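# Open the curtain fully with the mobile manipulator

## Task

Pull the curtain all the way open. The robot must not tip over or be left leaning, or the task fails.

## Robot and tools

ROBOT. TidyBot++ is a four-caster mobile base (0.54 m long, 0.50 m wide, 0.38 m high) carrying one seven-joint arm with a two-finger gripper. The shoulder sits 0.12 m ahead of the base centre and 0.68 m off the floor. Segments: upper arm 0.42 m, forearm 0.31 m, hand 0.31 m to the hand point. The arm begins folded, hand pointing down, wrist up to 0.08 m beyond the base front and elbow up to 1.15 m high. Cameras: base_camera (fixed on the base, looking forward and down) and wrist_camera (fisheye, looks along the hand).

FRAMES. Base frame: origin on the floor below the base centre, x forward, y left, z up, metres. hand_pose is reported in it: the point between the finger pads; the hand's z axis runs out along the fingers, and the fingers close along its y axis. The odometry frame is the base frame as it was at the start; base_odometry gives x, y and heading (rad, left positive, -3.142 to 3.142) from wheel turns only, so slip looks like travel. base_tilt gives lean in degrees, forward and right positive.

move. The main tool. Action keys: base, joints, target, plus optional speeds and min_time_s; cameras and blocking are not part of the action. With no action it just reports state and images (and the scene number). Parts named in one action start together.
- base: an object with any of translate_m (forward +, -2 to 2 m), strafe_m (left +, -2 to 2 m), rotate_rad (counter-clockwise from above +, -6.3 to 6.3 rad). These are offsets from where the base is, measured along its axes at the start of the command; the base drives straight to that point.
- joints: absolute angle targets by name, in radians: joint_1_rad (unlimited; turns the arm about vertical, positive is clockwise from above, i.e. opposite to heading), joint_2_rad shoulder -2.249 to 2.249 (0 = upper arm vertical, + leans forward), joint_3_rad unlimited, joint_4_rad elbow -2.579 to 2.579, joint_5_rad unlimited, joint_6_rad wrist -2.099 to 2.099, joint_7_rad unlimited (hand roll). gripper_pos is 0 (open, about 85 mm gap) to 1 (closed). Unlimited joints go the short way, so turn them in steps under half a turn.
- target: one list of seven numbers [x, y, z, qw, qx, qy, qz], an absolute hand pose in the base frame, metres then quaternion. With target, joints may contain only gripper_pos.
- speeds: caps for this action only: translate_m / strafe_m 0.05 to 0.5 m/s (give it under just one key when combining them), rotate_rad 0.1 to 1.57 rad/s.
- min_time_s: 0.1 to 8 s, the shortest duration for each arm motion.
- cameras: list of "base_camera", "wrist_camera" or "all"; [] for none. blocking: true (default) waits until everything rests; false returns in about 0.5 s while motion continues.
Unknown keys make a call invalid; values outside ranges are refused, and a refused call, or an unrequested stop, skips the rest of your reply's move/wait/finished_scene calls.

Other tools: wait(seconds 0 to 10, cameras) lets time pass and returns state, earlier if running moves settle. stop(cameras) brakes all your motions. zoom_image(camera, region [x0, y0, x1, y1] in pixels, at most 504 square) enlarges the newest image of base_camera (644x364) or wrist_camera (644x476). read_manual(section "licences") only returns licence text. finished_scene(scene) ends the current scene with its number; call nothing after it in that reply. The curtain must stay open without the robot.

RESULTS. move reports "done" or the worst status. base_status, joint_status, hand_status: "moving", "done", "off_target" (stopped short, may still push), "stopped", "contact_stop", "time_out", "not_followed", "torque_fault", "limit_stop_at_motor_heat". "joint command not followed" (with "cause:") means a self-collision check withheld targets; "pose unreachable" means the same for a target. on_its_own lists unrequested actions. hand_target is where the hand would be if joints reached their targets. motor_effort is percent of maximum, peak in brackets. "ARM HIT", MOTOR HOT, and OVER-TEMPERATURE FAULT lines warn of hits and overheating. A blocked base may still report "done" though short; odometry drifts a few cm over many moves.

ARM TIPS. target picks joint angles itself and may swing the elbow; the path curves and can overshoot. Out-of-reach poses wander then time out. After "done" the hand is usually within 3 cm; to fix, add (wanted - hand_pose) to the last target's x, y, z. To hold still, resend hand_target, not hand_pose. After joint moves, resend each joint as last command + (wanted - reading). Friction can leave joints off by their tolerance; a load makes the arm sag. Nothing keeps the arm off the base, and it never slows for obstacles.

AVOID. Tipping: don't drive or turn while the arm is hooked on something roughly 0.6 m up or higher, don't yank a raised hand sideways, and don't swing a stretched arm; back away or retract the arm to right a lean. Don't hit walls or furniture hard, don't let the base shove the arm into things (torque fault: arm freezes for 10 s), don't drop things or over-stress the gripper by twisting or pulling hard while gripping. Pull the curtain gently, ideally by grasping its edge or fabric and moving along the rail at low speed, and check images to confirm it is fully open.

Each tool is called by a JSON object that holds its "op" and its "data", one argument or row to a line.

## Session

{"op": "move", "data": {

}}

Scene clock: 0.00 s.
base_odometry: x=+0.000 y=+0.000 heading=+0.000
base_tilt: forward=+0.0 right=+0.3
base_status: not commanded
joint_positions: joint_1_rad=+0.035 joint_2_rad=-0.330 joint_3_rad=+3.167 joint_4_rad=-2.499 joint_5_rad=-0.002 joint_6_rad=-0.913 joint_7_rad=+1.553 gripper_pos=+0.000
joint_status: not commanded
motor_effort: joint_1_rad=+0 joint_2_rad=-2 joint_3_rad=+0 joint_4_rad=+13 joint_5_rad=-1 joint_6_rad=+1 joint_7_rad=-1
hand_pose: x=+0.2614 y=-0.0058 z=+0.5923 quat_wxyz=(-0.004, +0.999, -0.039, +0.030) (m; base frame)
hand_target: x=+0.2613 y=-0.0058 z=+0.5923 quat_wxyz=(-0.004, +0.999, -0.039, +0.030) (m; base frame)
hand_status: not commanded
pictures: base_camera, wrist_camera

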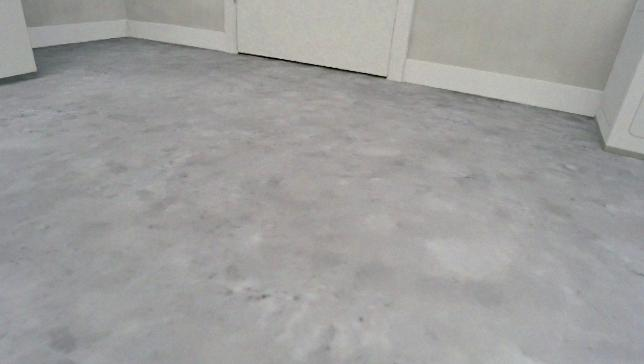

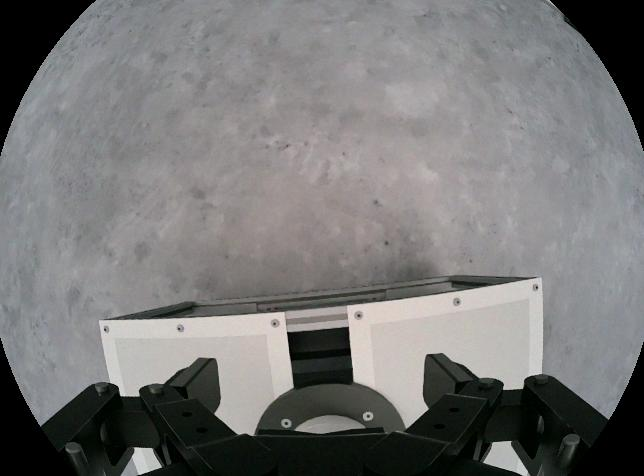

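{"op": "move", "data": {
  "joints": {"joint_6_rad": 0.65},
  "cameras": ["wrist_camera"]
}}

Scene clock: 11.70 s.
move: done
base_odometry: x=+0.000 y=+0.000 heading=+0.000
base_tilt: forward=+0.1 right=+0.3
base_status: not commanded
joint_positions: joint_1_rad=+0.035 joint_2_rad=-0.330 joint_3_rad=+3.167 joint_4_rad=-2.499 joint_5_rad=-0.002 joint_6_rad=+0.553 joint_7_rad=+1.553 gripper_pos=+0.000
joint_status: all done
motor_effort: joint_1_rad=+1(1) joint_2_rad=-7(7) joint_3_rad=+0(1) joint_4_rad=+17(17) joint_5_rad=-1(1) joint_6_rad=+9(10) joint_7_rad=-1(1)
hand_pose: x=+0.5529 y=-0.0262 z=+0.8891 quat_wxyz=(+0.011, +0.722, -0.031, +0.691) (m; base frame)
hand_target: x=+0.5528 y=-0.0265 z=+0.9192 quat_wxyz=(+0.012, +0.688, -0.030, +0.725) (m; base frame)
hand_status: not commanded
pictures: wrist_camera
camera_calibration:
wrist_camera: T_world_to_cam=[[-0.0666442, -0.996857, -0.0428399, 0.0498765], [-0.0336645, 0.0451574, -0.998412, 0.967278], [0.997209, -0.0650962, -0.0365681, -0.387331], [0, 0, 0, 1]] pos_world=[0.422137, -0.0191738, 0.953715]

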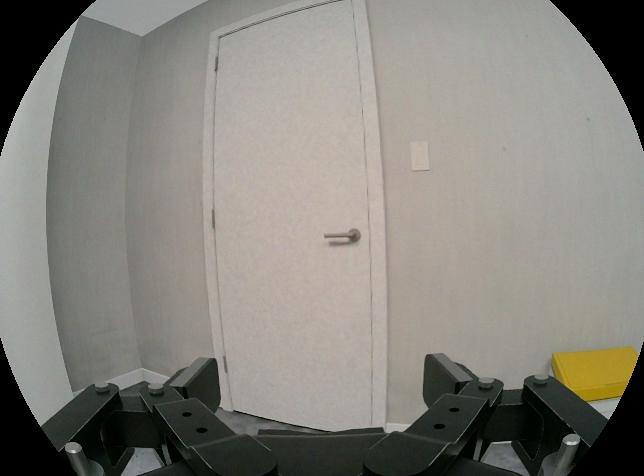

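{"op": "move", "data": {
  "base": {"rotate_rad": 1.4},
  "cameras": ["wrist_camera"]
}}

{"op": "move", "data": {
  "base": {"rotate_rad": 1.5},
  "cameras": ["wrist_camera"]
}}

{"op": "move", "data": {
  "base": {"rotate_rad": 1.5},
  "cameras": ["wrist_camera"]
}}

Scene clock: 23.40 s.
move: done
base_odometry: x=+0.000 y=+0.000 heading=+1.399
base_tilt: forward=+0.1 right=+0.3
base_status: done
joint_positions: joint_1_rad=+0.035 joint_2_rad=-0.330 joint_3_rad=+3.166 joint_4_rad=-2.499 joint_5_rad=-0.002 joint_6_rad=+0.553 joint_7_rad=+1.553 gripper_pos=+0.000
joint_status: not commanded
motor_effort: joint_1_rad=+0(2) joint_2_rad=-7(8) joint_3_rad=+1(1) joint_4_rad=+16(17) joint_5_rad=+0(1) joint_6_rad=+9(10) joint_7_rad=-1(1)
hand_pose: x=+0.5529 y=-0.0258 z=+0.8891 quat_wxyz=(+0.011, +0.722, -0.031, +0.691) (m; base frame)
hand_target: x=+0.5528 y=-0.0265 z=+0.9192 quat_wxyz=(+0.012, +0.688, -0.030, +0.725) (m; base frame)
hand_status: not commanded
pictures: wrist_camera
camera_calibration:
wrist_camera: T_world_to_cam=[[-0.0658277, -0.996922, -0.0425771, 0.0495805], [-0.0337159, 0.0448675, -0.998424, 0.967291], [0.997261, -0.0642884, -0.0365656, -0.38732], [0, 0, 0, 1]] pos_world=[0.422136, -0.0188722, 0.953715]

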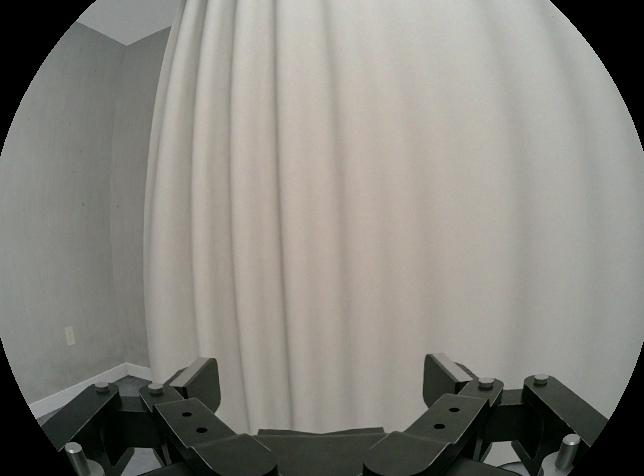

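Scene clock: 25.63 s.
move: done
base_odometry: x=+0.000 y=+0.000 heading=+2.898
base_tilt: forward=+0.0 right=+0.3
base_status: done
joint_positions: joint_1_rad=+0.035 joint_2_rad=-0.330 joint_3_rad=+3.166 joint_4_rad=-2.499 joint_5_rad=-0.002 joint_6_rad=+0.553 joint_7_rad=+1.553 gripper_pos=+0.000
joint_status: not commanded
motor_effort: joint_1_rad=+0(1) joint_2_rad=-7(8) joint_3_rad=+1(2) joint_4_rad=+16(17) joint_5_rad=+0(1) joint_6_rad=+9(10) joint_7_rad=-1(1)
hand_pose: x=+0.5529 y=-0.0256 z=+0.8891 quat_wxyz=(+0.011, +0.722, -0.031, +0.691) (m; base frame)
hand_target: x=+0.5528 y=-0.0265 z=+0.9192 quat_wxyz=(+0.012, +0.688, -0.030, +0.725) (m; base frame)
hand_status: not commanded
pictures: wrist_camera
camera_calibration:
wrist_camera: T_world_to_cam=[[-0.0655247, -0.996946, -0.0424933, 0.0494724], [-0.0337359, 0.0447738, -0.998427, 0.967297], [0.997281, -0.0639881, -0.0365666, -0.387314], [0, 0, 0, 1]] pos_world=[0.422135, -0.0187717, 0.953715]

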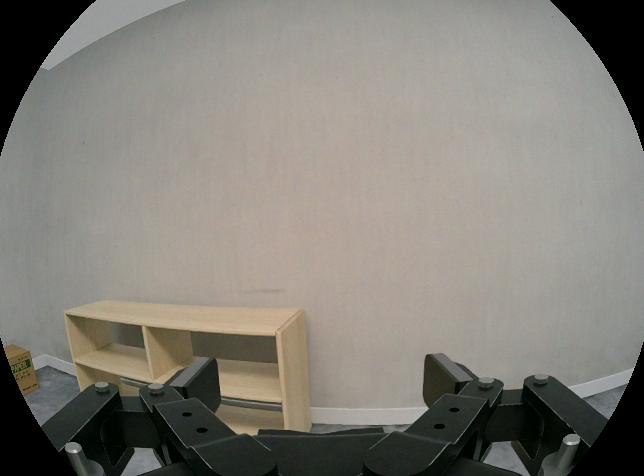

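Scene clock: 27.87 s.
move: done
base_odometry: x=+0.000 y=+0.000 heading=-1.886
base_tilt: forward=+0.1 right=+0.4
base_status: done
joint_positions: joint_1_rad=+0.035 joint_2_rad=-0.330 joint_3_rad=+3.165 joint_4_rad=-2.499 joint_5_rad=-0.002 joint_6_rad=+0.553 joint_7_rad=+1.553 gripper_pos=+0.000
joint_status: not commanded
motor_effort: joint_1_rad=+1(2) joint_2_rad=-6(8) joint_3_rad=+0(2) joint_4_rad=+17(17) joint_5_rad=+0(1) joint_6_rad=+9(10) joint_7_rad=-1(1)
hand_pose: x=+0.5529 y=-0.0255 z=+0.8891 quat_wxyz=(+0.011, +0.722, -0.031, +0.691) (m; base frame)
hand_target: x=+0.5528 y=-0.0265 z=+0.9192 quat_wxyz=(+0.012, +0.688, -0.030, +0.725) (m; base frame)
hand_status: not commanded
pictures: wrist_camera
camera_calibration:
wrist_camera: T_world_to_cam=[[-0.065321, -0.996963, -0.0424043, 0.0494014], [-0.0337514, 0.0446782, -0.998431, 0.9673], [0.997293, -0.0637873, -0.0365673, -0.387309], [0, 0, 0, 1]] pos_world=[0.422135, -0.0186712, 0.953715]

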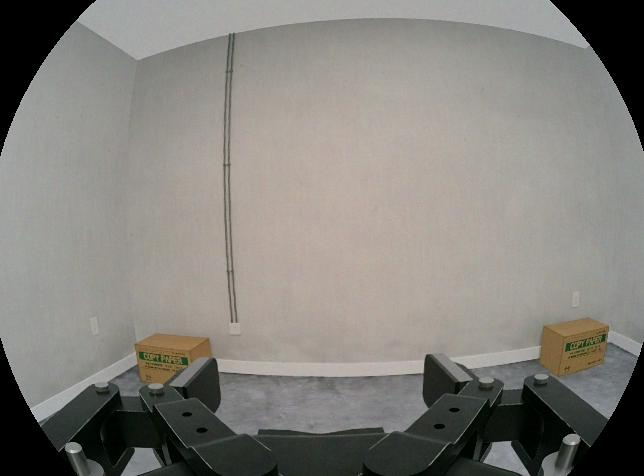

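{"op": "move", "data": {
  "base": {"rotate_rad": 2.75},
  "cameras": ["wrist_camera"]
}}

{"op": "move", "data": {
  "base": {"rotate_rad": 0.5, "translate_m": -0.6},
  "cameras": ["all"]
}}

Scene clock: 36.23 s.
move: done
base_odometry: x=+0.000 y=+0.000 heading=+0.863
base_tilt: forward=+0.0 right=+0.3
base_status: done
joint_positions: joint_1_rad=+0.035 joint_2_rad=-0.330 joint_3_rad=+3.166 joint_4_rad=-2.499 joint_5_rad=-0.002 joint_6_rad=+0.553 joint_7_rad=+1.553 gripper_pos=+0.000
joint_status: not commanded
motor_effort: joint_1_rad=+0(1) joint_2_rad=-7(8) joint_3_rad=+0(2) joint_4_rad=+17(17) joint_5_rad=+0(1) joint_6_rad=+9(10) joint_7_rad=-1(1)
hand_pose: x=+0.5529 y=-0.0257 z=+0.8891 quat_wxyz=(+0.011, +0.722, -0.031, +0.691) (m; base frame)
hand_target: x=+0.5528 y=-0.0265 z=+0.9192 quat_wxyz=(+0.012, +0.688, -0.030, +0.725) (m; base frame)
hand_status: not commanded
pictures: wrist_camera
camera_calibration:
wrist_camera: T_world_to_cam=[[-0.0656201, -0.996939, -0.0424949, 0.0494188], [-0.0336315, 0.0447721, -0.998431, 0.96736], [0.997278, -0.064088, -0.0364665, -0.387413], [0, 0, 0, 1]] pos_world=[0.422135, -0.0188718, 0.953815]

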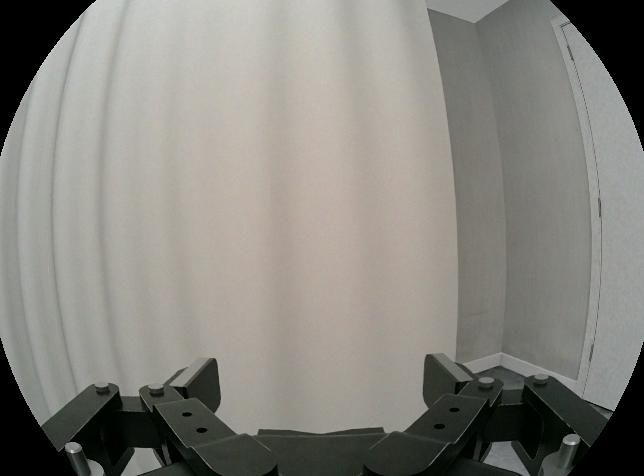

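Scene clock: 38.67 s.
move: done
base_odometry: x=-0.390 y=-0.456 heading=+1.363
base_tilt: forward=+0.0 right=+0.3
base_status: done
joint_positions: joint_1_rad=+0.035 joint_2_rad=-0.331 joint_3_rad=+3.165 joint_4_rad=-2.499 joint_5_rad=-0.002 joint_6_rad=+0.556 joint_7_rad=+1.553 gripper_pos=+0.000
joint_status: not commanded
motor_effort: joint_1_rad=+0(1) joint_2_rad=-6(10) joint_3_rad=+0(2) joint_4_rad=+16(18) joint_5_rad=-1(1) joint_6_rad=+9(10) joint_7_rad=-1(1)
hand_pose: x=+0.5527 y=-0.0255 z=+0.8904 quat_wxyz=(+0.011, +0.721, -0.031, +0.692) (m; base frame)
hand_target: x=+0.5528 y=-0.0265 z=+0.9192 quat_wxyz=(+0.012, +0.688, -0.030, +0.725) (m; base frame)
hand_status: not commanded
pictures: base_camera, wrist_camera
camera_calibration:
wrist_camera: T_world_to_cam=[[-0.0651568, -0.996972, -0.042433, 0.0493606], [-0.0301577, 0.0444713, -0.998555, 0.966684], [0.997419, -0.063783, -0.032964, -0.390262], [0, 0, 0, 1]] pos_world=[0.421624, -0.0186706, 0.954518]

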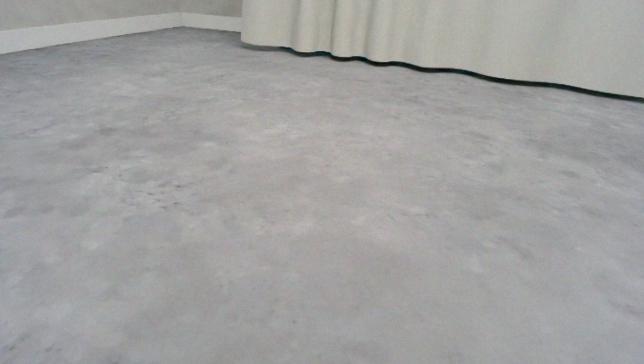

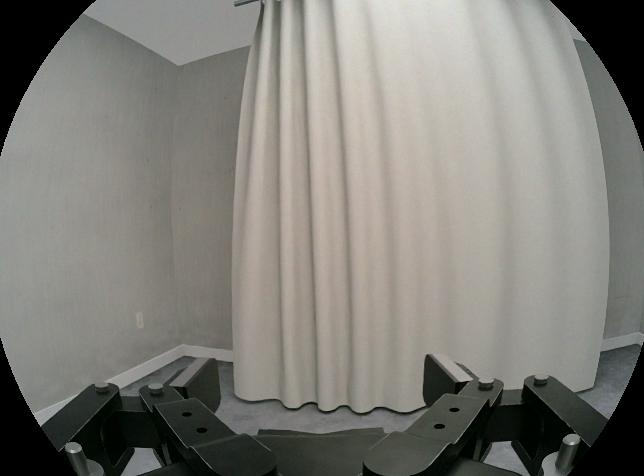

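{"op": "move", "data": {
  "joints": {"joint_6_rad": 1.15},
  "base": {"rotate_rad": -0.15},
  "cameras": ["wrist_camera"]
}}

{"op": "zoom_image", "data": {
  "camera": "wrist_camera",
  "region": [140, 0, 640, 300]
}}

Scene clock: 54.90 s.
move: done
base_odometry: x=-0.390 y=-0.456 heading=+1.213
base_tilt: forward=+0.0 right=+0.3
base_status: done
joint_positions: joint_1_rad=+0.035 joint_2_rad=-0.331 joint_3_rad=+3.166 joint_4_rad=-2.499 joint_5_rad=-0.002 joint_6_rad=+1.055 joint_7_rad=+1.553 gripper_pos=+0.000
joint_status: all done
motor_effort: joint_1_rad=+0(1) joint_2_rad=-5(9) joint_3_rad=+0(1) joint_4_rad=+16(18) joint_5_rad=+0(1) joint_6_rad=+8(11) joint_7_rad=-1(1)
hand_pose: x=+0.5208 y=-0.0257 z=+1.0408 quat_wxyz=(+0.015, +0.528, -0.025, +0.849) (m; base frame)
hand_target: x=+0.5069 y=-0.0252 z=+1.0663 quat_wxyz=(+0.016, +0.487, -0.023, +0.873) (m; base frame)
hand_status: not commanded
pictures: wrist_camera
camera_calibration:
wrist_camera: T_world_to_cam=[[-0.0497315, -0.99788, -0.0419823, 0.0449383], [0.450999, 0.0150679, -0.892397, 0.7541], [0.891138, -0.0633142, 0.449294, -0.800161], [0, 0, 0, 1]] pos_world=[0.37519, -0.0171813, 1.03435]

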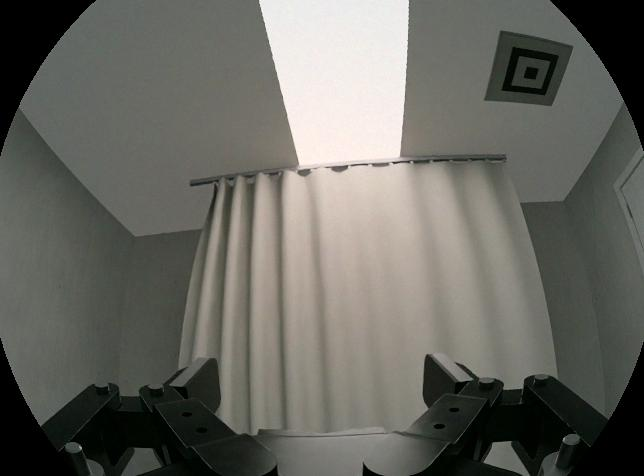

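Scaled by 1.008.

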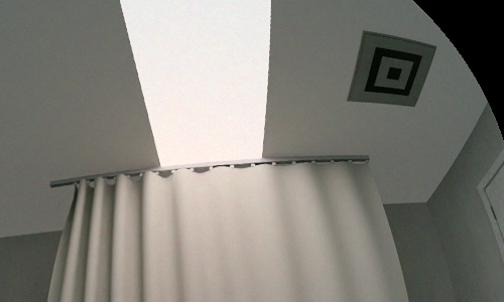

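{"op": "move", "data": {
  "base": {"translate_m": 1.045, "strafe_m": 0.656, "rotate_rad": -0.093},
  "cameras": ["all"]
}}

{"op": "zoom_image", "data": {
  "camera": "wrist_camera",
  "region": [200, 0, 640, 300]
}}

Scene clock: 82.33 s.
move: done
base_odometry: x=-0.639 y=+0.753 heading=+1.120
base_tilt: forward=+0.0 right=+0.3
base_status: done
joint_positions: joint_1_rad=+0.035 joint_2_rad=-0.331 joint_3_rad=+3.168 joint_4_rad=-2.499 joint_5_rad=-0.002 joint_6_rad=+1.058 joint_7_rad=+1.553 gripper_pos=+0.000
joint_status: not commanded
motor_effort: joint_1_rad=+0(1) joint_2_rad=-6(8) joint_3_rad=+0(2) joint_4_rad=+16(17) joint_5_rad=-1(1) joint_6_rad=+7(10) joint_7_rad=-1(1)
hand_pose: x=+0.5203 y=-0.0265 z=+1.0418 quat_wxyz=(+0.016, +0.526, -0.025, +0.850) (m; base frame)
hand_target: x=+0.5069 y=-0.0252 z=+1.0663 quat_wxyz=(+0.016, +0.487, -0.023, +0.873) (m; base frame)
hand_status: not commanded
pictures: base_camera, wrist_camera
camera_calibration:
wrist_camera: T_world_to_cam=[[-0.0512817, -0.997777, -0.0425531, 0.0456083], [0.454237, 0.0146432, -0.89076, 0.751867], [0.889404, -0.0650089, 0.452477, -0.802638], [0, 0, 0, 1]] pos_world=[0.374682, -0.0176814, 1.03485]

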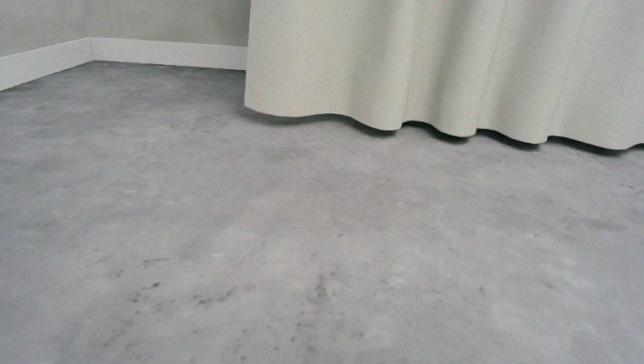

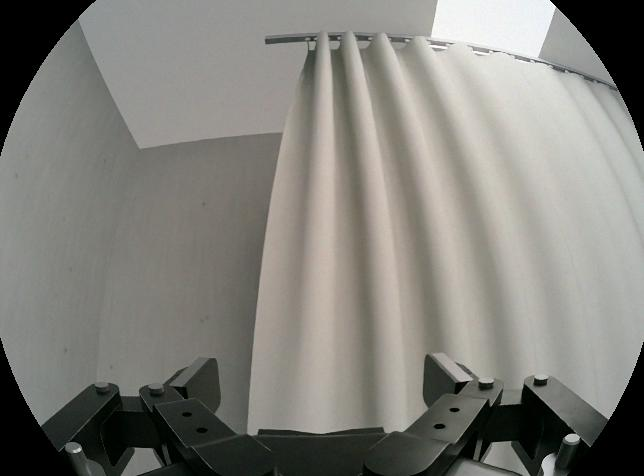

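Scaled by 1.145.

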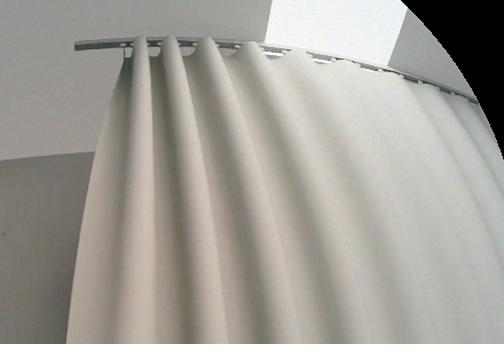

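{"op": "move", "data": {
  "base": {"strafe_m": -1.7},
  "cameras": ["all"]
}}

{"op": "zoom_image", "data": {
  "camera": "wrist_camera",
  "region": [200, 0, 640, 300]
}}

{"op": "zoom_image", "data": {
  "camera": "wrist_camera",
  "region": [0, 0, 320, 300]
}}

Scene clock: 94.83 s.
move: done
base_odometry: x=+0.891 y=+0.011 heading=+1.120
base_tilt: forward=+0.0 right=+0.3
base_status: done
joint_positions: joint_1_rad=+0.035 joint_2_rad=-0.331 joint_3_rad=+3.168 joint_4_rad=-2.499 joint_5_rad=-0.002 joint_6_rad=+1.060 joint_7_rad=+1.553 gripper_pos=+0.000
joint_status: not commanded
motor_effort: joint_1_rad=+0(1) joint_2_rad=-6(7) joint_3_rad=+1(2) joint_4_rad=+16(17) joint_5_rad=-1(1) joint_6_rad=+9(10) joint_7_rad=-1(1)
hand_pose: x=+0.5201 y=-0.0265 z=+1.0422 quat_wxyz=(+0.016, +0.525, -0.025, +0.850) (m; base frame)
hand_target: x=+0.5069 y=-0.0252 z=+1.0663 quat_wxyz=(+0.016, +0.487, -0.023, +0.873) (m; base frame)
hand_status: not commanded
pictures: base_camera, wrist_camera
camera_calibration:
wrist_camera: T_world_to_cam=[[-0.0511737, -0.997785, -0.0424916, 0.0454981], [0.455508, 0.0145445, -0.890113, 0.7509], [0.88876, -0.0649056, 0.453755, -0.803581], [0, 0, 0, 1]] pos_world=[0.374477, -0.017681, 1.03495]

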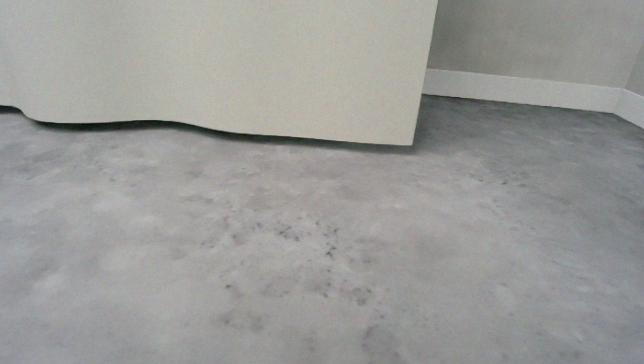

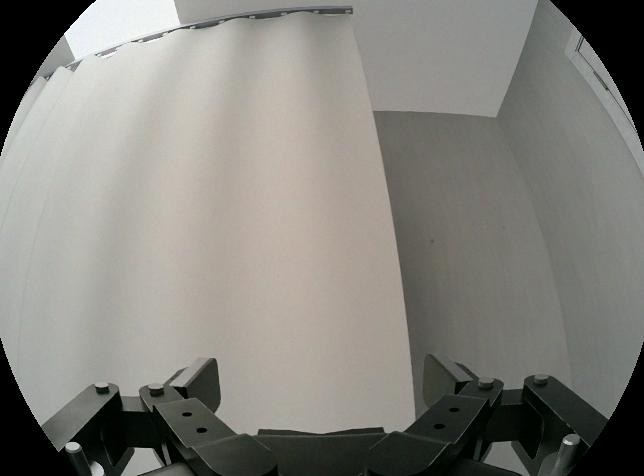

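Scaled by 1.145.

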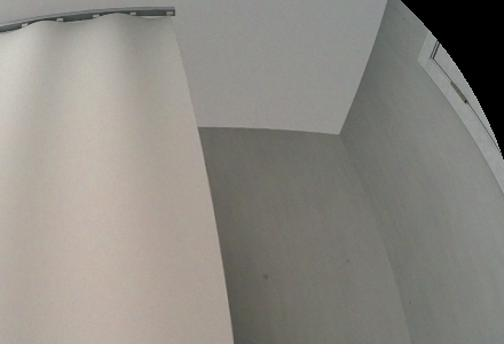

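Scaled by 1.575.

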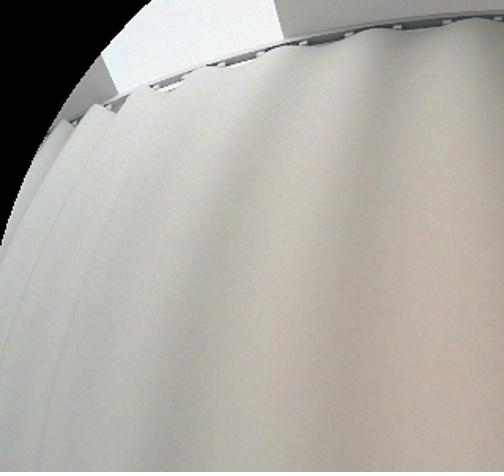

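{"op": "move", "data": {
  "target": [0.6, 0.15, 0.95, -0.5, 0.5, 0.5, 0.5],
  "base": {"strafe_m": -0.45},
  "min_time_s": 3,
  "cameras": ["all"]
}}

Scene clock: 180.27 s.
move: done
base_odometry: x=+1.296 y=-0.185 heading=+1.120
base_tilt: forward=+0.1 right=+0.3
base_status: done
joint_positions: joint_1_rad=+0.360 joint_2_rad=+0.487 joint_3_rad=+3.081 joint_4_rad=-1.392 joint_5_rad=+1.644 joint_6_rad=+1.765 joint_7_rad=+0.367 gripper_pos=+0.000
joint_status: not commanded
motor_effort: joint_1_rad=+0(1) joint_2_rad=-27(30) joint_3_rad=-3(4) joint_4_rad=+13(17) joint_5_rad=-9(10) joint_6_rad=+3(9) joint_7_rad=-1(1)
hand_pose: x=+0.6203 y=+0.1539 z=+0.9639 quat_wxyz=(-0.463, +0.506, +0.485, +0.542) (m; base frame)
hand_target: x=+0.6000 y=+0.1500 z=+0.9500 quat_wxyz=(-0.500, +0.500, +0.500, +0.500) (m; base frame)
hand_status: done (0.025 m and 6.7 deg from the pose sent, 0.215 m and 96.3 deg at the start; a joint's target at an end of its range on 9 of 87 steps)
pictures: base_camera, wrist_camera
camera_calibration:
wrist_camera: T_world_to_cam=[[0.993625, -0.104705, 0.04178, -0.6395], [0.0442622, 0.0214951, -0.998789, 0.991763], [0.10368, 0.994271, 0.0259926, -0.109138], [0, 0, 0, 1]] pos_world=[0.602841, 0.0202359, 1.02012]

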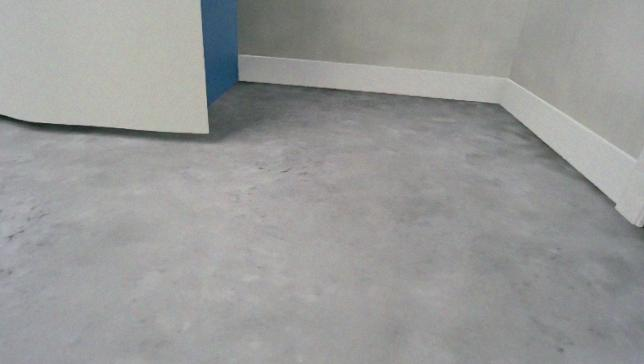

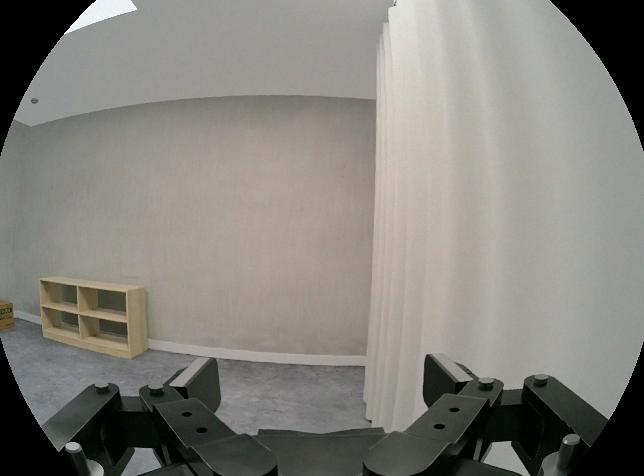

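{"op": "zoom_image", "data": {
  "camera": "base_camera",
  "region": [150, 0, 300, 150]
}}

{"op": "zoom_image", "data": {
  "camera": "wrist_camera",
  "region": [320, 0, 560, 476]
}}

Scaled by 3.360.

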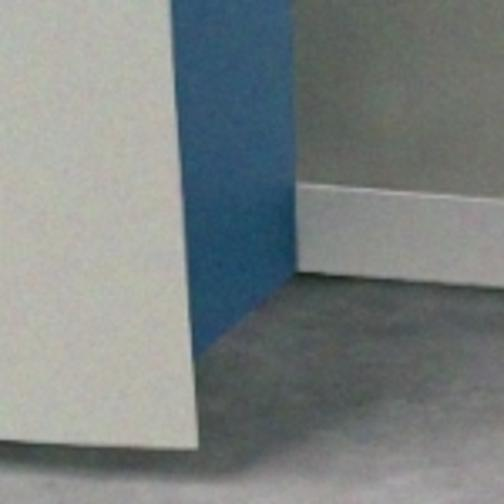

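Scaled by 1.059.

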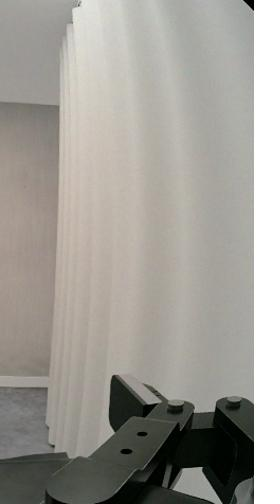

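{"op": "move", "data": {
  "base": {"translate_m": 0.36, "strafe_m": -0.08},
  "speeds": {"translate_m": 0.2},
  "cameras": ["all"]
}}

Scene clock: 220.00 s.
move: done
base_odometry: x=+1.525 y=+0.104 heading=+1.120
base_tilt: forward=+0.1 right=+0.3
base_status: done
joint_positions: joint_1_rad=+0.360 joint_2_rad=+0.492 joint_3_rad=+3.079 joint_4_rad=-1.389 joint_5_rad=+1.648 joint_6_rad=+1.772 joint_7_rad=+0.367 gripper_pos=+0.000
joint_status: not commanded
motor_effort: joint_1_rad=+0(1) joint_2_rad=-29(31) joint_3_rad=-3(3) joint_4_rad=+13(14) joint_5_rad=-9(10) joint_6_rad=+3(5) joint_7_rad=-1(1)
hand_pose: x=+0.6191 y=+0.1538 z=+0.9623 quat_wxyz=(-0.466, +0.505, +0.487, +0.539) (m; base frame)
hand_target: x=+0.6000 y=+0.1500 z=+0.9500 quat_wxyz=(-0.500, +0.500, +0.500, +0.500) (m; base frame)
hand_status: not commanded
pictures: base_camera, wrist_camera
camera_calibration:
wrist_camera: T_world_to_cam=[[0.994629, -0.0959721, 0.0387594, -0.637364], [0.0410183, 0.0216762, -0.998923, 0.992356], [0.0950286, 0.995148, 0.0254964, -0.103201], [0, 0, 0, 1]] pos_world=[0.603043, 0.020021, 1.01862]

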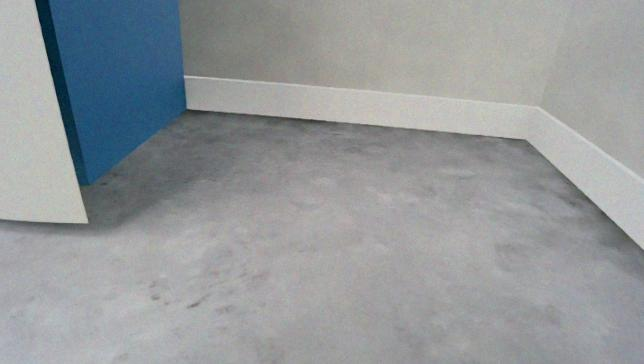

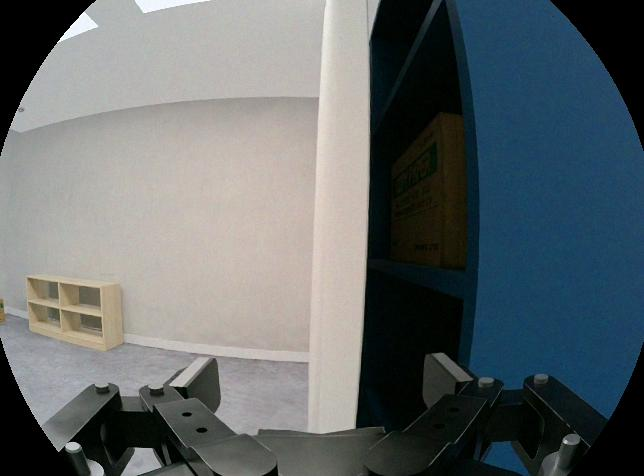

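{"op": "move", "data": {
  "base": {"translate_m": 0.045, "strafe_m": 0.09},
  "speeds": {"translate_m": 0.15},
  "cameras": ["all"]
}}

Scene clock: 241.23 s.
move: done
base_odometry: x=+1.464 y=+0.184 heading=+1.120
base_tilt: forward=+0.1 right=+0.3
base_status: done
joint_positions: joint_1_rad=+0.367 joint_2_rad=+0.492 joint_3_rad=+3.074 joint_4_rad=-1.389 joint_5_rad=+1.649 joint_6_rad=+1.772 joint_7_rad=+0.367 gripper_pos=+0.000
joint_status: not commanded
motor_effort: joint_1_rad=+0(3) joint_2_rad=-28(30) joint_3_rad=-3(4) joint_4_rad=+13(13) joint_5_rad=-9(9) joint_6_rad=+3(5) joint_7_rad=-1(1)
hand_pose: x=+0.6190 y=+0.1522 z=+0.9631 quat_wxyz=(-0.466, +0.504, +0.486, +0.540) (m; base frame)
hand_target: x=+0.6000 y=+0.1500 z=+0.9500 quat_wxyz=(-0.500, +0.500, +0.500, +0.500) (m; base frame)
hand_status: not commanded
pictures: base_camera, wrist_camera
camera_calibration:
wrist_camera: T_world_to_cam=[[0.994447, -0.0975667, 0.039447, -0.637709], [0.0419497, 0.0237342, -0.998838, 0.992223], [0.096517, 0.994946, 0.0276952, -0.104615], [0, 0, 0, 1]] pos_world=[0.602642, 0.0183175, 1.01912]

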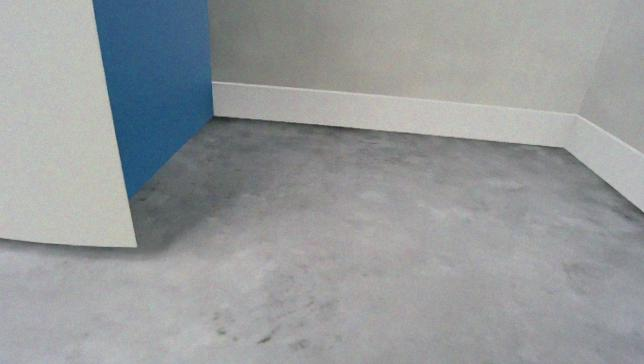

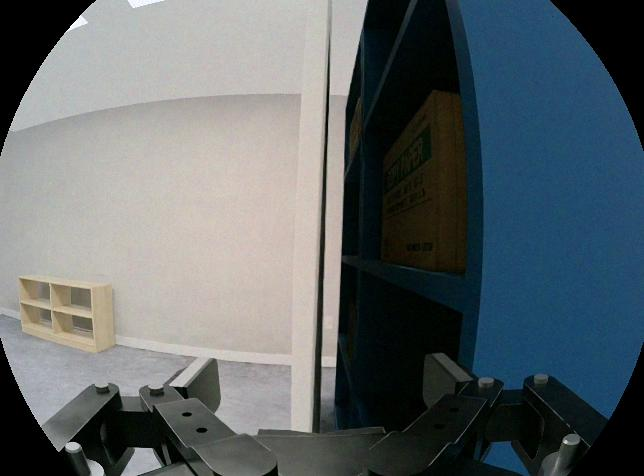

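{"op": "move", "data": {
  "base": {"strafe_m": 0.085},
  "speeds": {"strafe_m": 0.1},
  "cameras": ["all"]
}}

Scene clock: 252.90 s.
move: done
base_odometry: x=+1.387 y=+0.222 heading=+1.120
base_tilt: forward=+0.0 right=+0.3
base_status: done
joint_positions: joint_1_rad=+0.369 joint_2_rad=+0.492 joint_3_rad=+3.073 joint_4_rad=-1.389 joint_5_rad=+1.649 joint_6_rad=+1.772 joint_7_rad=+0.367 gripper_pos=+0.000
joint_status: not commanded
motor_effort: joint_1_rad=+0(3) joint_2_rad=-27(30) joint_3_rad=-3(5) joint_4_rad=+13(13) joint_5_rad=-8(10) joint_6_rad=+3(4) joint_7_rad=-1(1)
hand_pose: x=+0.6191 y=+0.1515 z=+0.9633 quat_wxyz=(-0.466, +0.504, +0.486, +0.541) (m; base frame)
hand_target: x=+0.6000 y=+0.1500 z=+0.9500 quat_wxyz=(-0.500, +0.500, +0.500, +0.500) (m; base frame)
hand_status: not commanded
pictures: base_camera, wrist_camera
camera_calibration:
wrist_camera: T_world_to_cam=[[0.99434, -0.0985908, 0.0395844, -0.63775], [0.0421694, 0.0242747, -0.998816, 0.992181], [0.0975132, 0.994832, 0.0282948, -0.105022], [0, 0, 0, 1]] pos_world=[0.602542, 0.0175176, 1.01922]

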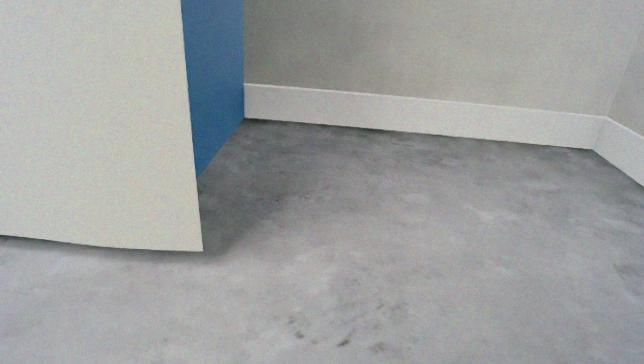

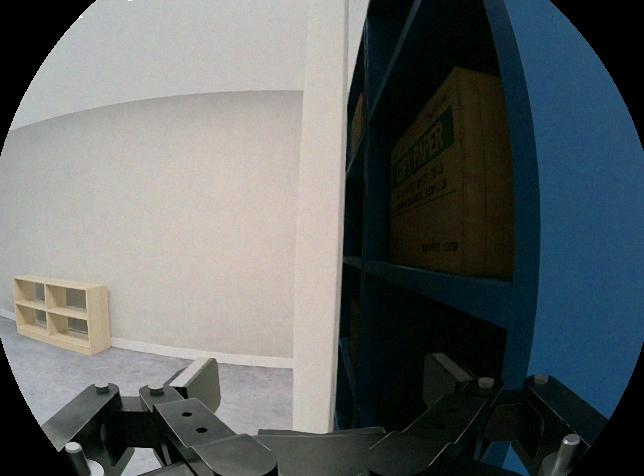

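{"op": "move", "data": {
  "joints": {"gripper_pos": 1.0},
  "cameras": ["wrist_camera"]
}}

{"op": "move", "data": {
  "base": {"strafe_m": 0.1},
  "speeds": {"strafe_m": 0.1},
  "cameras": ["all"]
}}

Scene clock: 264.40 s.
move: done
base_odometry: x=+1.387 y=+0.222 heading=+1.120
base_tilt: forward=+0.1 right=+0.3
base_status: not commanded
joint_positions: joint_1_rad=+0.369 joint_2_rad=+0.492 joint_3_rad=+3.073 joint_4_rad=-1.389 joint_5_rad=+1.649 joint_6_rad=+1.772 joint_7_rad=+0.367 gripper_pos=+0.990
joint_status: all done
motor_effort: joint_1_rad=+0(1) joint_2_rad=-28(29) joint_3_rad=-3(3) joint_4_rad=+13(13) joint_5_rad=-9(10) joint_6_rad=+3(4) joint_7_rad=-1(1)
hand_pose: x=+0.6191 y=+0.1515 z=+0.9633 quat_wxyz=(-0.466, +0.504, +0.486, +0.541) (m; base frame)
hand_target: x=+0.6000 y=+0.1500 z=+0.9500 quat_wxyz=(-0.500, +0.500, +0.500, +0.500) (m; base frame)
hand_status: not commanded
pictures: wrist_camera
camera_calibration:
wrist_camera: T_world_to_cam=[[0.99434, -0.0985908, 0.0395844, -0.63775], [0.0421694, 0.0242747, -0.998816, 0.992181], [0.0975132, 0.994832, 0.0282948, -0.105022], [0, 0, 0, 1]] pos_world=[0.602542, 0.0175176, 1.01922]

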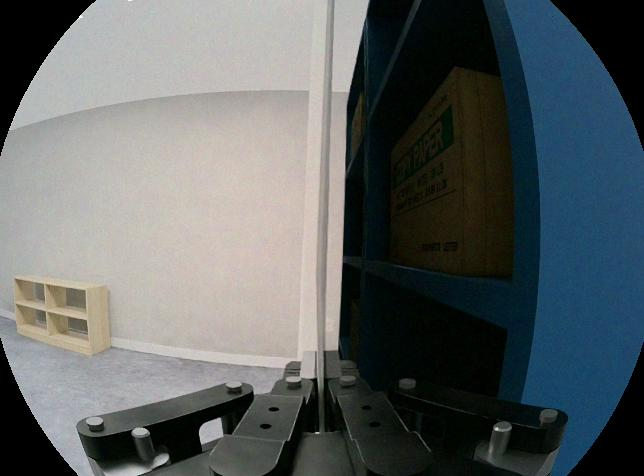

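Scene clock: 265.87 s.
move: done
base_odometry: x=+1.297 y=+0.266 heading=+1.120
base_tilt: forward=+0.1 right=+0.3
base_status: done
joint_positions: joint_1_rad=+0.371 joint_2_rad=+0.492 joint_3_rad=+3.071 joint_4_rad=-1.388 joint_5_rad=+1.649 joint_6_rad=+1.773 joint_7_rad=+0.367 gripper_pos=+0.990
joint_status: not commanded
motor_effort: joint_1_rad=+0(3) joint_2_rad=-28(31) joint_3_rad=-3(4) joint_4_rad=+12(13) joint_5_rad=-8(10) joint_6_rad=+3(4) joint_7_rad=-1(1)
hand_pose: x=+0.6189 y=+0.1511 z=+0.9636 quat_wxyz=(-0.466, +0.504, +0.486, +0.541) (m; base frame)
hand_target: x=+0.6000 y=+0.1500 z=+0.9500 quat_wxyz=(-0.500, +0.500, +0.500, +0.500) (m; base frame)
hand_status: not commanded
pictures: base_camera, wrist_camera
camera_calibration:
wrist_camera: T_world_to_cam=[[0.994336, -0.0984175, 0.0401336, -0.638147], [0.0427602, 0.0247259, -0.998779, 0.991996], [0.097305, 0.994838, 0.0287942, -0.105091], [0, 0, 0, 1]] pos_world=[0.60234, 0.0172159, 1.01942]

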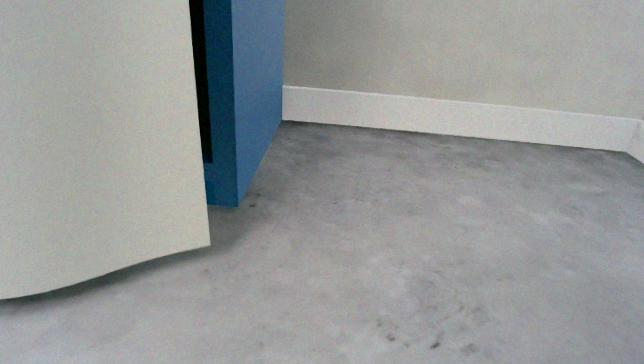

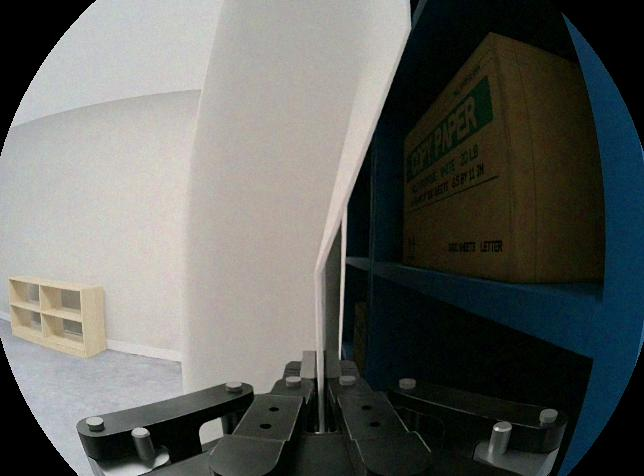

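{"op": "move", "data": {
  "base": {"strafe_m": 0.15},
  "speeds": {"strafe_m": 0.1},
  "cameras": ["all"]
}}

{"op": "move", "data": {
  "base": {"strafe_m": 0.15},
  "speeds": {"strafe_m": 0.1},
  "cameras": ["all"]
}}

Scene clock: 278.10 s.
move: done
base_odometry: x=+1.162 y=+0.331 heading=+1.119
base_tilt: forward=+0.1 right=+0.3
base_status: done
joint_positions: joint_1_rad=+0.374 joint_2_rad=+0.492 joint_3_rad=+3.068 joint_4_rad=-1.380 joint_5_rad=+1.649 joint_6_rad=+1.779 joint_7_rad=+0.366 gripper_pos=+0.990
joint_status: not commanded
motor_effort: joint_1_rad=+0(3) joint_2_rad=-25(30) joint_3_rad=-2(4) joint_4_rad=+11(13) joint_5_rad=-4(8) joint_6_rad=+2(3) joint_7_rad=-1(1)
hand_pose: x=+0.6178 y=+0.1502 z=+0.9666 quat_wxyz=(-0.466, +0.500, +0.489, +0.542) (m; base frame)
hand_target: x=+0.6000 y=+0.1500 z=+0.9500 quat_wxyz=(-0.500, +0.500, +0.500, +0.500) (m; base frame)
hand_status: not commanded
pictures: base_camera, wrist_camera
camera_calibration:
wrist_camera: T_world_to_cam=[[0.994408, -0.0936519, 0.0488106, -0.646438], [0.0513881, 0.0253105, -0.998358, 0.989315], [0.0922627, 0.995283, 0.0299815, -0.102168], [0, 0, 0, 1]] pos_world=[0.601411, 0.0161063, 1.02231]

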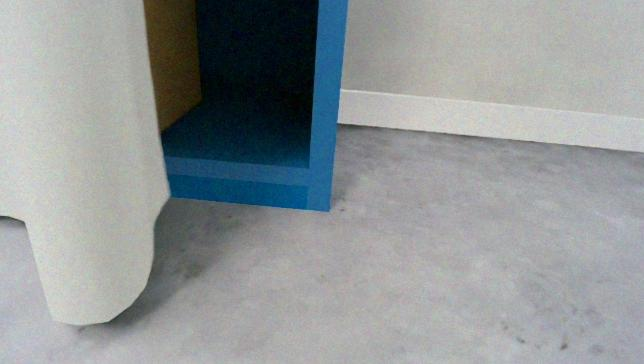

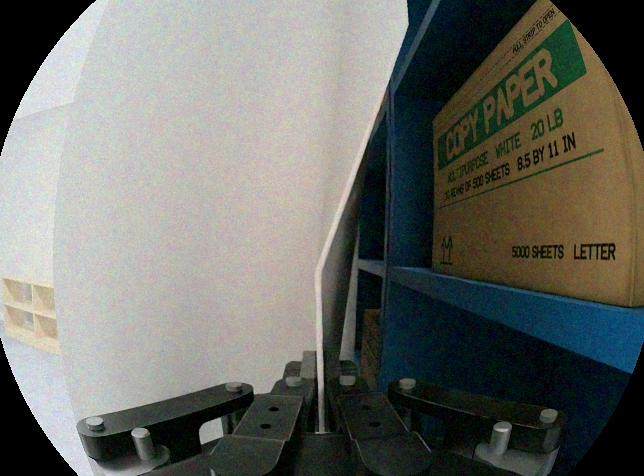

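Scene clock: 280.27 s.
move: done
base_odometry: x=+1.027 y=+0.397 heading=+1.119
base_tilt: forward=+0.0 right=+0.3
base_status: done
joint_positions: joint_1_rad=+0.381 joint_2_rad=+0.492 joint_3_rad=+3.066 joint_4_rad=-1.360 joint_5_rad=+1.649 joint_6_rad=+1.797 joint_7_rad=+0.366 gripper_pos=+0.990
joint_status: not commanded
motor_effort: joint_1_rad=-3(5) joint_2_rad=-20(27) joint_3_rad=-2(4) joint_4_rad=+9(11) joint_5_rad=+4(5) joint_6_rad=-1(2) joint_7_rad=-1(1)
hand_pose: x=+0.6147 y=+0.1471 z=+0.9731 quat_wxyz=(-0.464, +0.492, +0.496, +0.545) (m; base frame)
hand_target: x=+0.6000 y=+0.1500 z=+0.9500 quat_wxyz=(-0.500, +0.500, +0.500, +0.500) (m; base frame)
hand_status: not commanded
pictures: base_camera, wrist_camera
camera_calibration:
wrist_camera: T_world_to_cam=[[0.994253, -0.0820898, 0.0687178, -0.665019], [0.0710849, 0.0262654, -0.997124, 0.982606], [0.0800488, 0.996279, 0.0319498, -0.0936326], [0, 0, 0, 1]] pos_world=[0.598843, 0.0128844, 1.02847]

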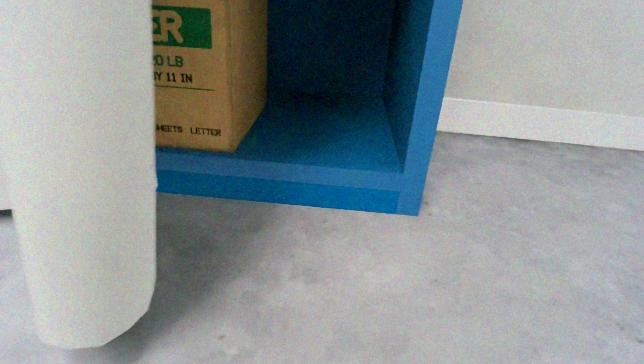

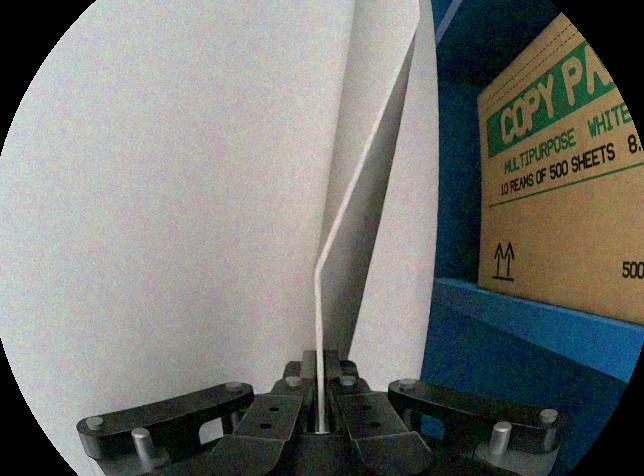

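{"op": "move", "data": {
  "base": {"strafe_m": 0.15},
  "speeds": {"strafe_m": 0.1},
  "cameras": ["all"]
}}

{"op": "wait", "data": {
  "seconds": 2,
  "cameras": ["wrist_camera"]
}}

Scene clock: 294.73 s.
move: done
base_odometry: x=+0.892 y=+0.462 heading=+1.119
base_tilt: forward=+0.0 right=+0.3
base_status: done
joint_positions: joint_1_rad=+0.402 joint_2_rad=+0.489 joint_3_rad=+3.065 joint_4_rad=-1.338 joint_5_rad=+1.612 joint_6_rad=+1.805 joint_7_rad=+0.366 gripper_pos=+0.990
joint_status: not commanded
motor_effort: joint_1_rad=-8(9) joint_2_rad=-16(23) joint_3_rad=-2(3) joint_4_rad=+5(8) joint_5_rad=+12(14) joint_6_rad=-2(3) joint_7_rad=-1(1)
hand_pose: x=+0.6189 y=+0.1360 z=+0.9912 quat_wxyz=(-0.455, +0.481, +0.491, +0.566) (m; base frame)
hand_target: x=+0.6000 y=+0.1500 z=+0.9500 quat_wxyz=(-0.500, +0.500, +0.500, +0.500) (m; base frame)
hand_status: not commanded
pictures: base_camera, wrist_camera
camera_calibration:
wrist_camera: T_world_to_cam=[[0.989023, -0.107929, 0.100923, -0.696491], [0.107023, 0.0522897, -0.992881, 0.970577], [0.101883, 0.992783, 0.0632665, -0.127491], [0, 0, 0, 1]] pos_world=[0.597961, 0.000648771, 1.04203]

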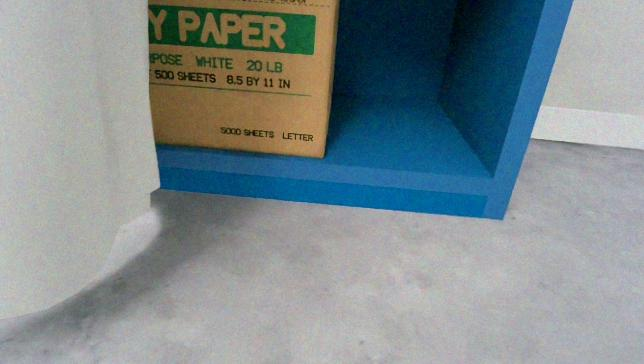

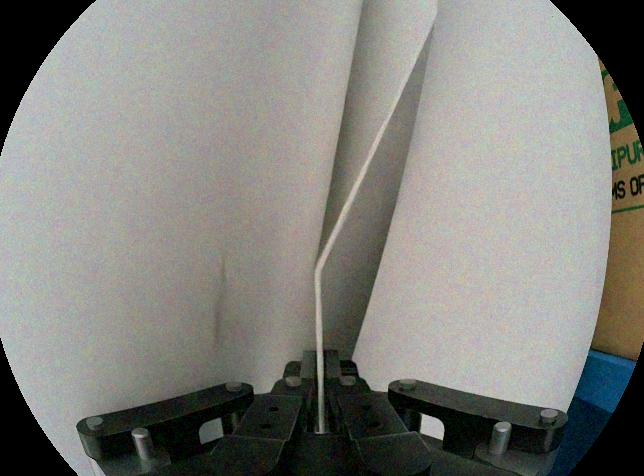

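Scene clock: 296.73 s.
base_odometry: x=+0.892 y=+0.462 heading=+1.119
base_tilt: forward=+0.0 right=+0.3
base_status: done
joint_positions: joint_1_rad=+0.402 joint_2_rad=+0.489 joint_3_rad=+3.065 joint_4_rad=-1.338 joint_5_rad=+1.612 joint_6_rad=+1.805 joint_7_rad=+0.366 gripper_pos=+0.990
joint_status: not commanded
motor_effort: joint_1_rad=-7(9) joint_2_rad=-16(23) joint_3_rad=-2(3) joint_4_rad=+6(8) joint_5_rad=+13(14) joint_6_rad=-2(3) joint_7_rad=-1(1)
hand_pose: x=+0.6189 y=+0.1360 z=+0.9912 quat_wxyz=(-0.455, +0.481, +0.491, +0.566) (m; base frame)
hand_target: x=+0.6000 y=+0.1500 z=+0.9500 quat_wxyz=(-0.500, +0.500, +0.500, +0.500) (m; base frame)
hand_status: not commanded
wait: 2.00 s; at rest by 0.27 s
pictures: wrist_camera
camera_calibration:
wrist_camera: T_world_to_cam=[[0.989023, -0.107929, 0.100923, -0.696491], [0.107023, 0.0522897, -0.992881, 0.970577], [0.101883, 0.992783, 0.0632665, -0.127491], [0, 0, 0, 1]] pos_world=[0.597961, 0.000648771, 1.04203]

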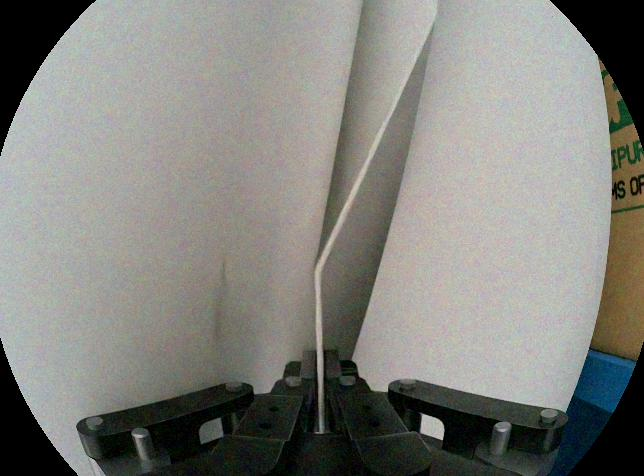

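{"op": "move", "data": {
  "base": {"strafe_m": -0.15},
  "speeds": {"strafe_m": 0.1},
  "cameras": []
}}

{"op": "move", "data": {
  "base": {"strafe_m": -0.15},
  "speeds": {"strafe_m": 0.1},
  "cameras": ["all"]
}}

Scene clock: 311.83 s.
move: done
base_odometry: x=+1.027 y=+0.397 heading=+1.119
base_tilt: forward=+0.1 right=+0.3
base_status: done
joint_positions: joint_1_rad=+0.396 joint_2_rad=+0.489 joint_3_rad=+3.065 joint_4_rad=-1.338 joint_5_rad=+1.614 joint_6_rad=+1.805 joint_7_rad=+0.366 gripper_pos=+0.990
joint_status: not commanded
motor_effort: joint_1_rad=-1(8) joint_2_rad=-24(26) joint_3_rad=-2(4) joint_4_rad=+11(11) joint_5_rad=-2(13) joint_6_rad=+1(3) joint_7_rad=-1(1)
hand_pose: x=+0.6179 y=+0.1390 z=+0.9908 quat_wxyz=(-0.457, +0.480, +0.493, +0.564) (m; base frame)
hand_target: x=+0.6000 y=+0.1500 z=+0.9500 quat_wxyz=(-0.500, +0.500, +0.500, +0.500) (m; base frame)
hand_status: not commanded
pictures: none
No camera images: "cameras" was empty.

Scene clock: 314.03 s.
move: done
base_odometry: x=+1.162 y=+0.331 heading=+1.118
base_tilt: forward=+0.1 right=+0.3
base_status: done
joint_positions: joint_1_rad=+0.385 joint_2_rad=+0.489 joint_3_rad=+3.065 joint_4_rad=-1.338 joint_5_rad=+1.640 joint_6_rad=+1.805 joint_7_rad=+0.366 gripper_pos=+0.990
joint_status: not commanded
motor_effort: joint_1_rad=+0(3) joint_2_rad=-27(29) joint_3_rad=-3(4) joint_4_rad=+13(13) joint_5_rad=-8(8) joint_6_rad=+3(4) joint_7_rad=-1(1)
hand_pose: x=+0.6143 y=+0.1451 z=+0.9830 quat_wxyz=(-0.458, +0.484, +0.502, +0.551) (m; base frame)
hand_target: x=+0.6000 y=+0.1500 z=+0.9500 quat_wxyz=(-0.500, +0.500, +0.500, +0.500) (m; base frame)
hand_status: not commanded
pictures: base_camera, wrist_camera
camera_calibration:
wrist_camera: T_world_to_cam=[[0.992164, -0.0810028, 0.0951229, -0.690215], [0.0977426, 0.0290055, -0.994789, 0.973446], [0.0778216, 0.996292, 0.0366957, -0.095172], [0, 0, 0, 1]] pos_world=[0.597066, 0.0106744, 1.03752]

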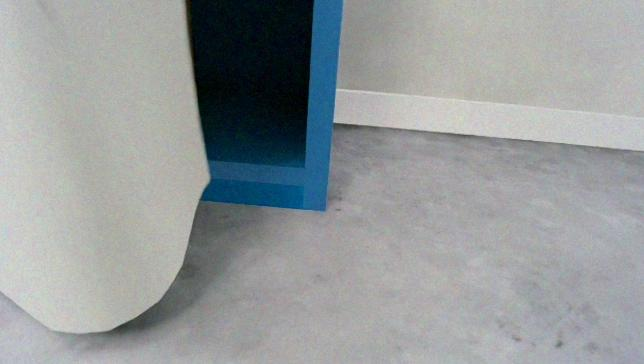

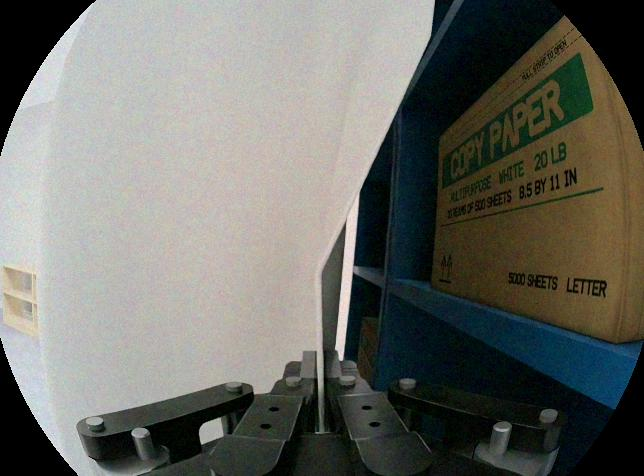

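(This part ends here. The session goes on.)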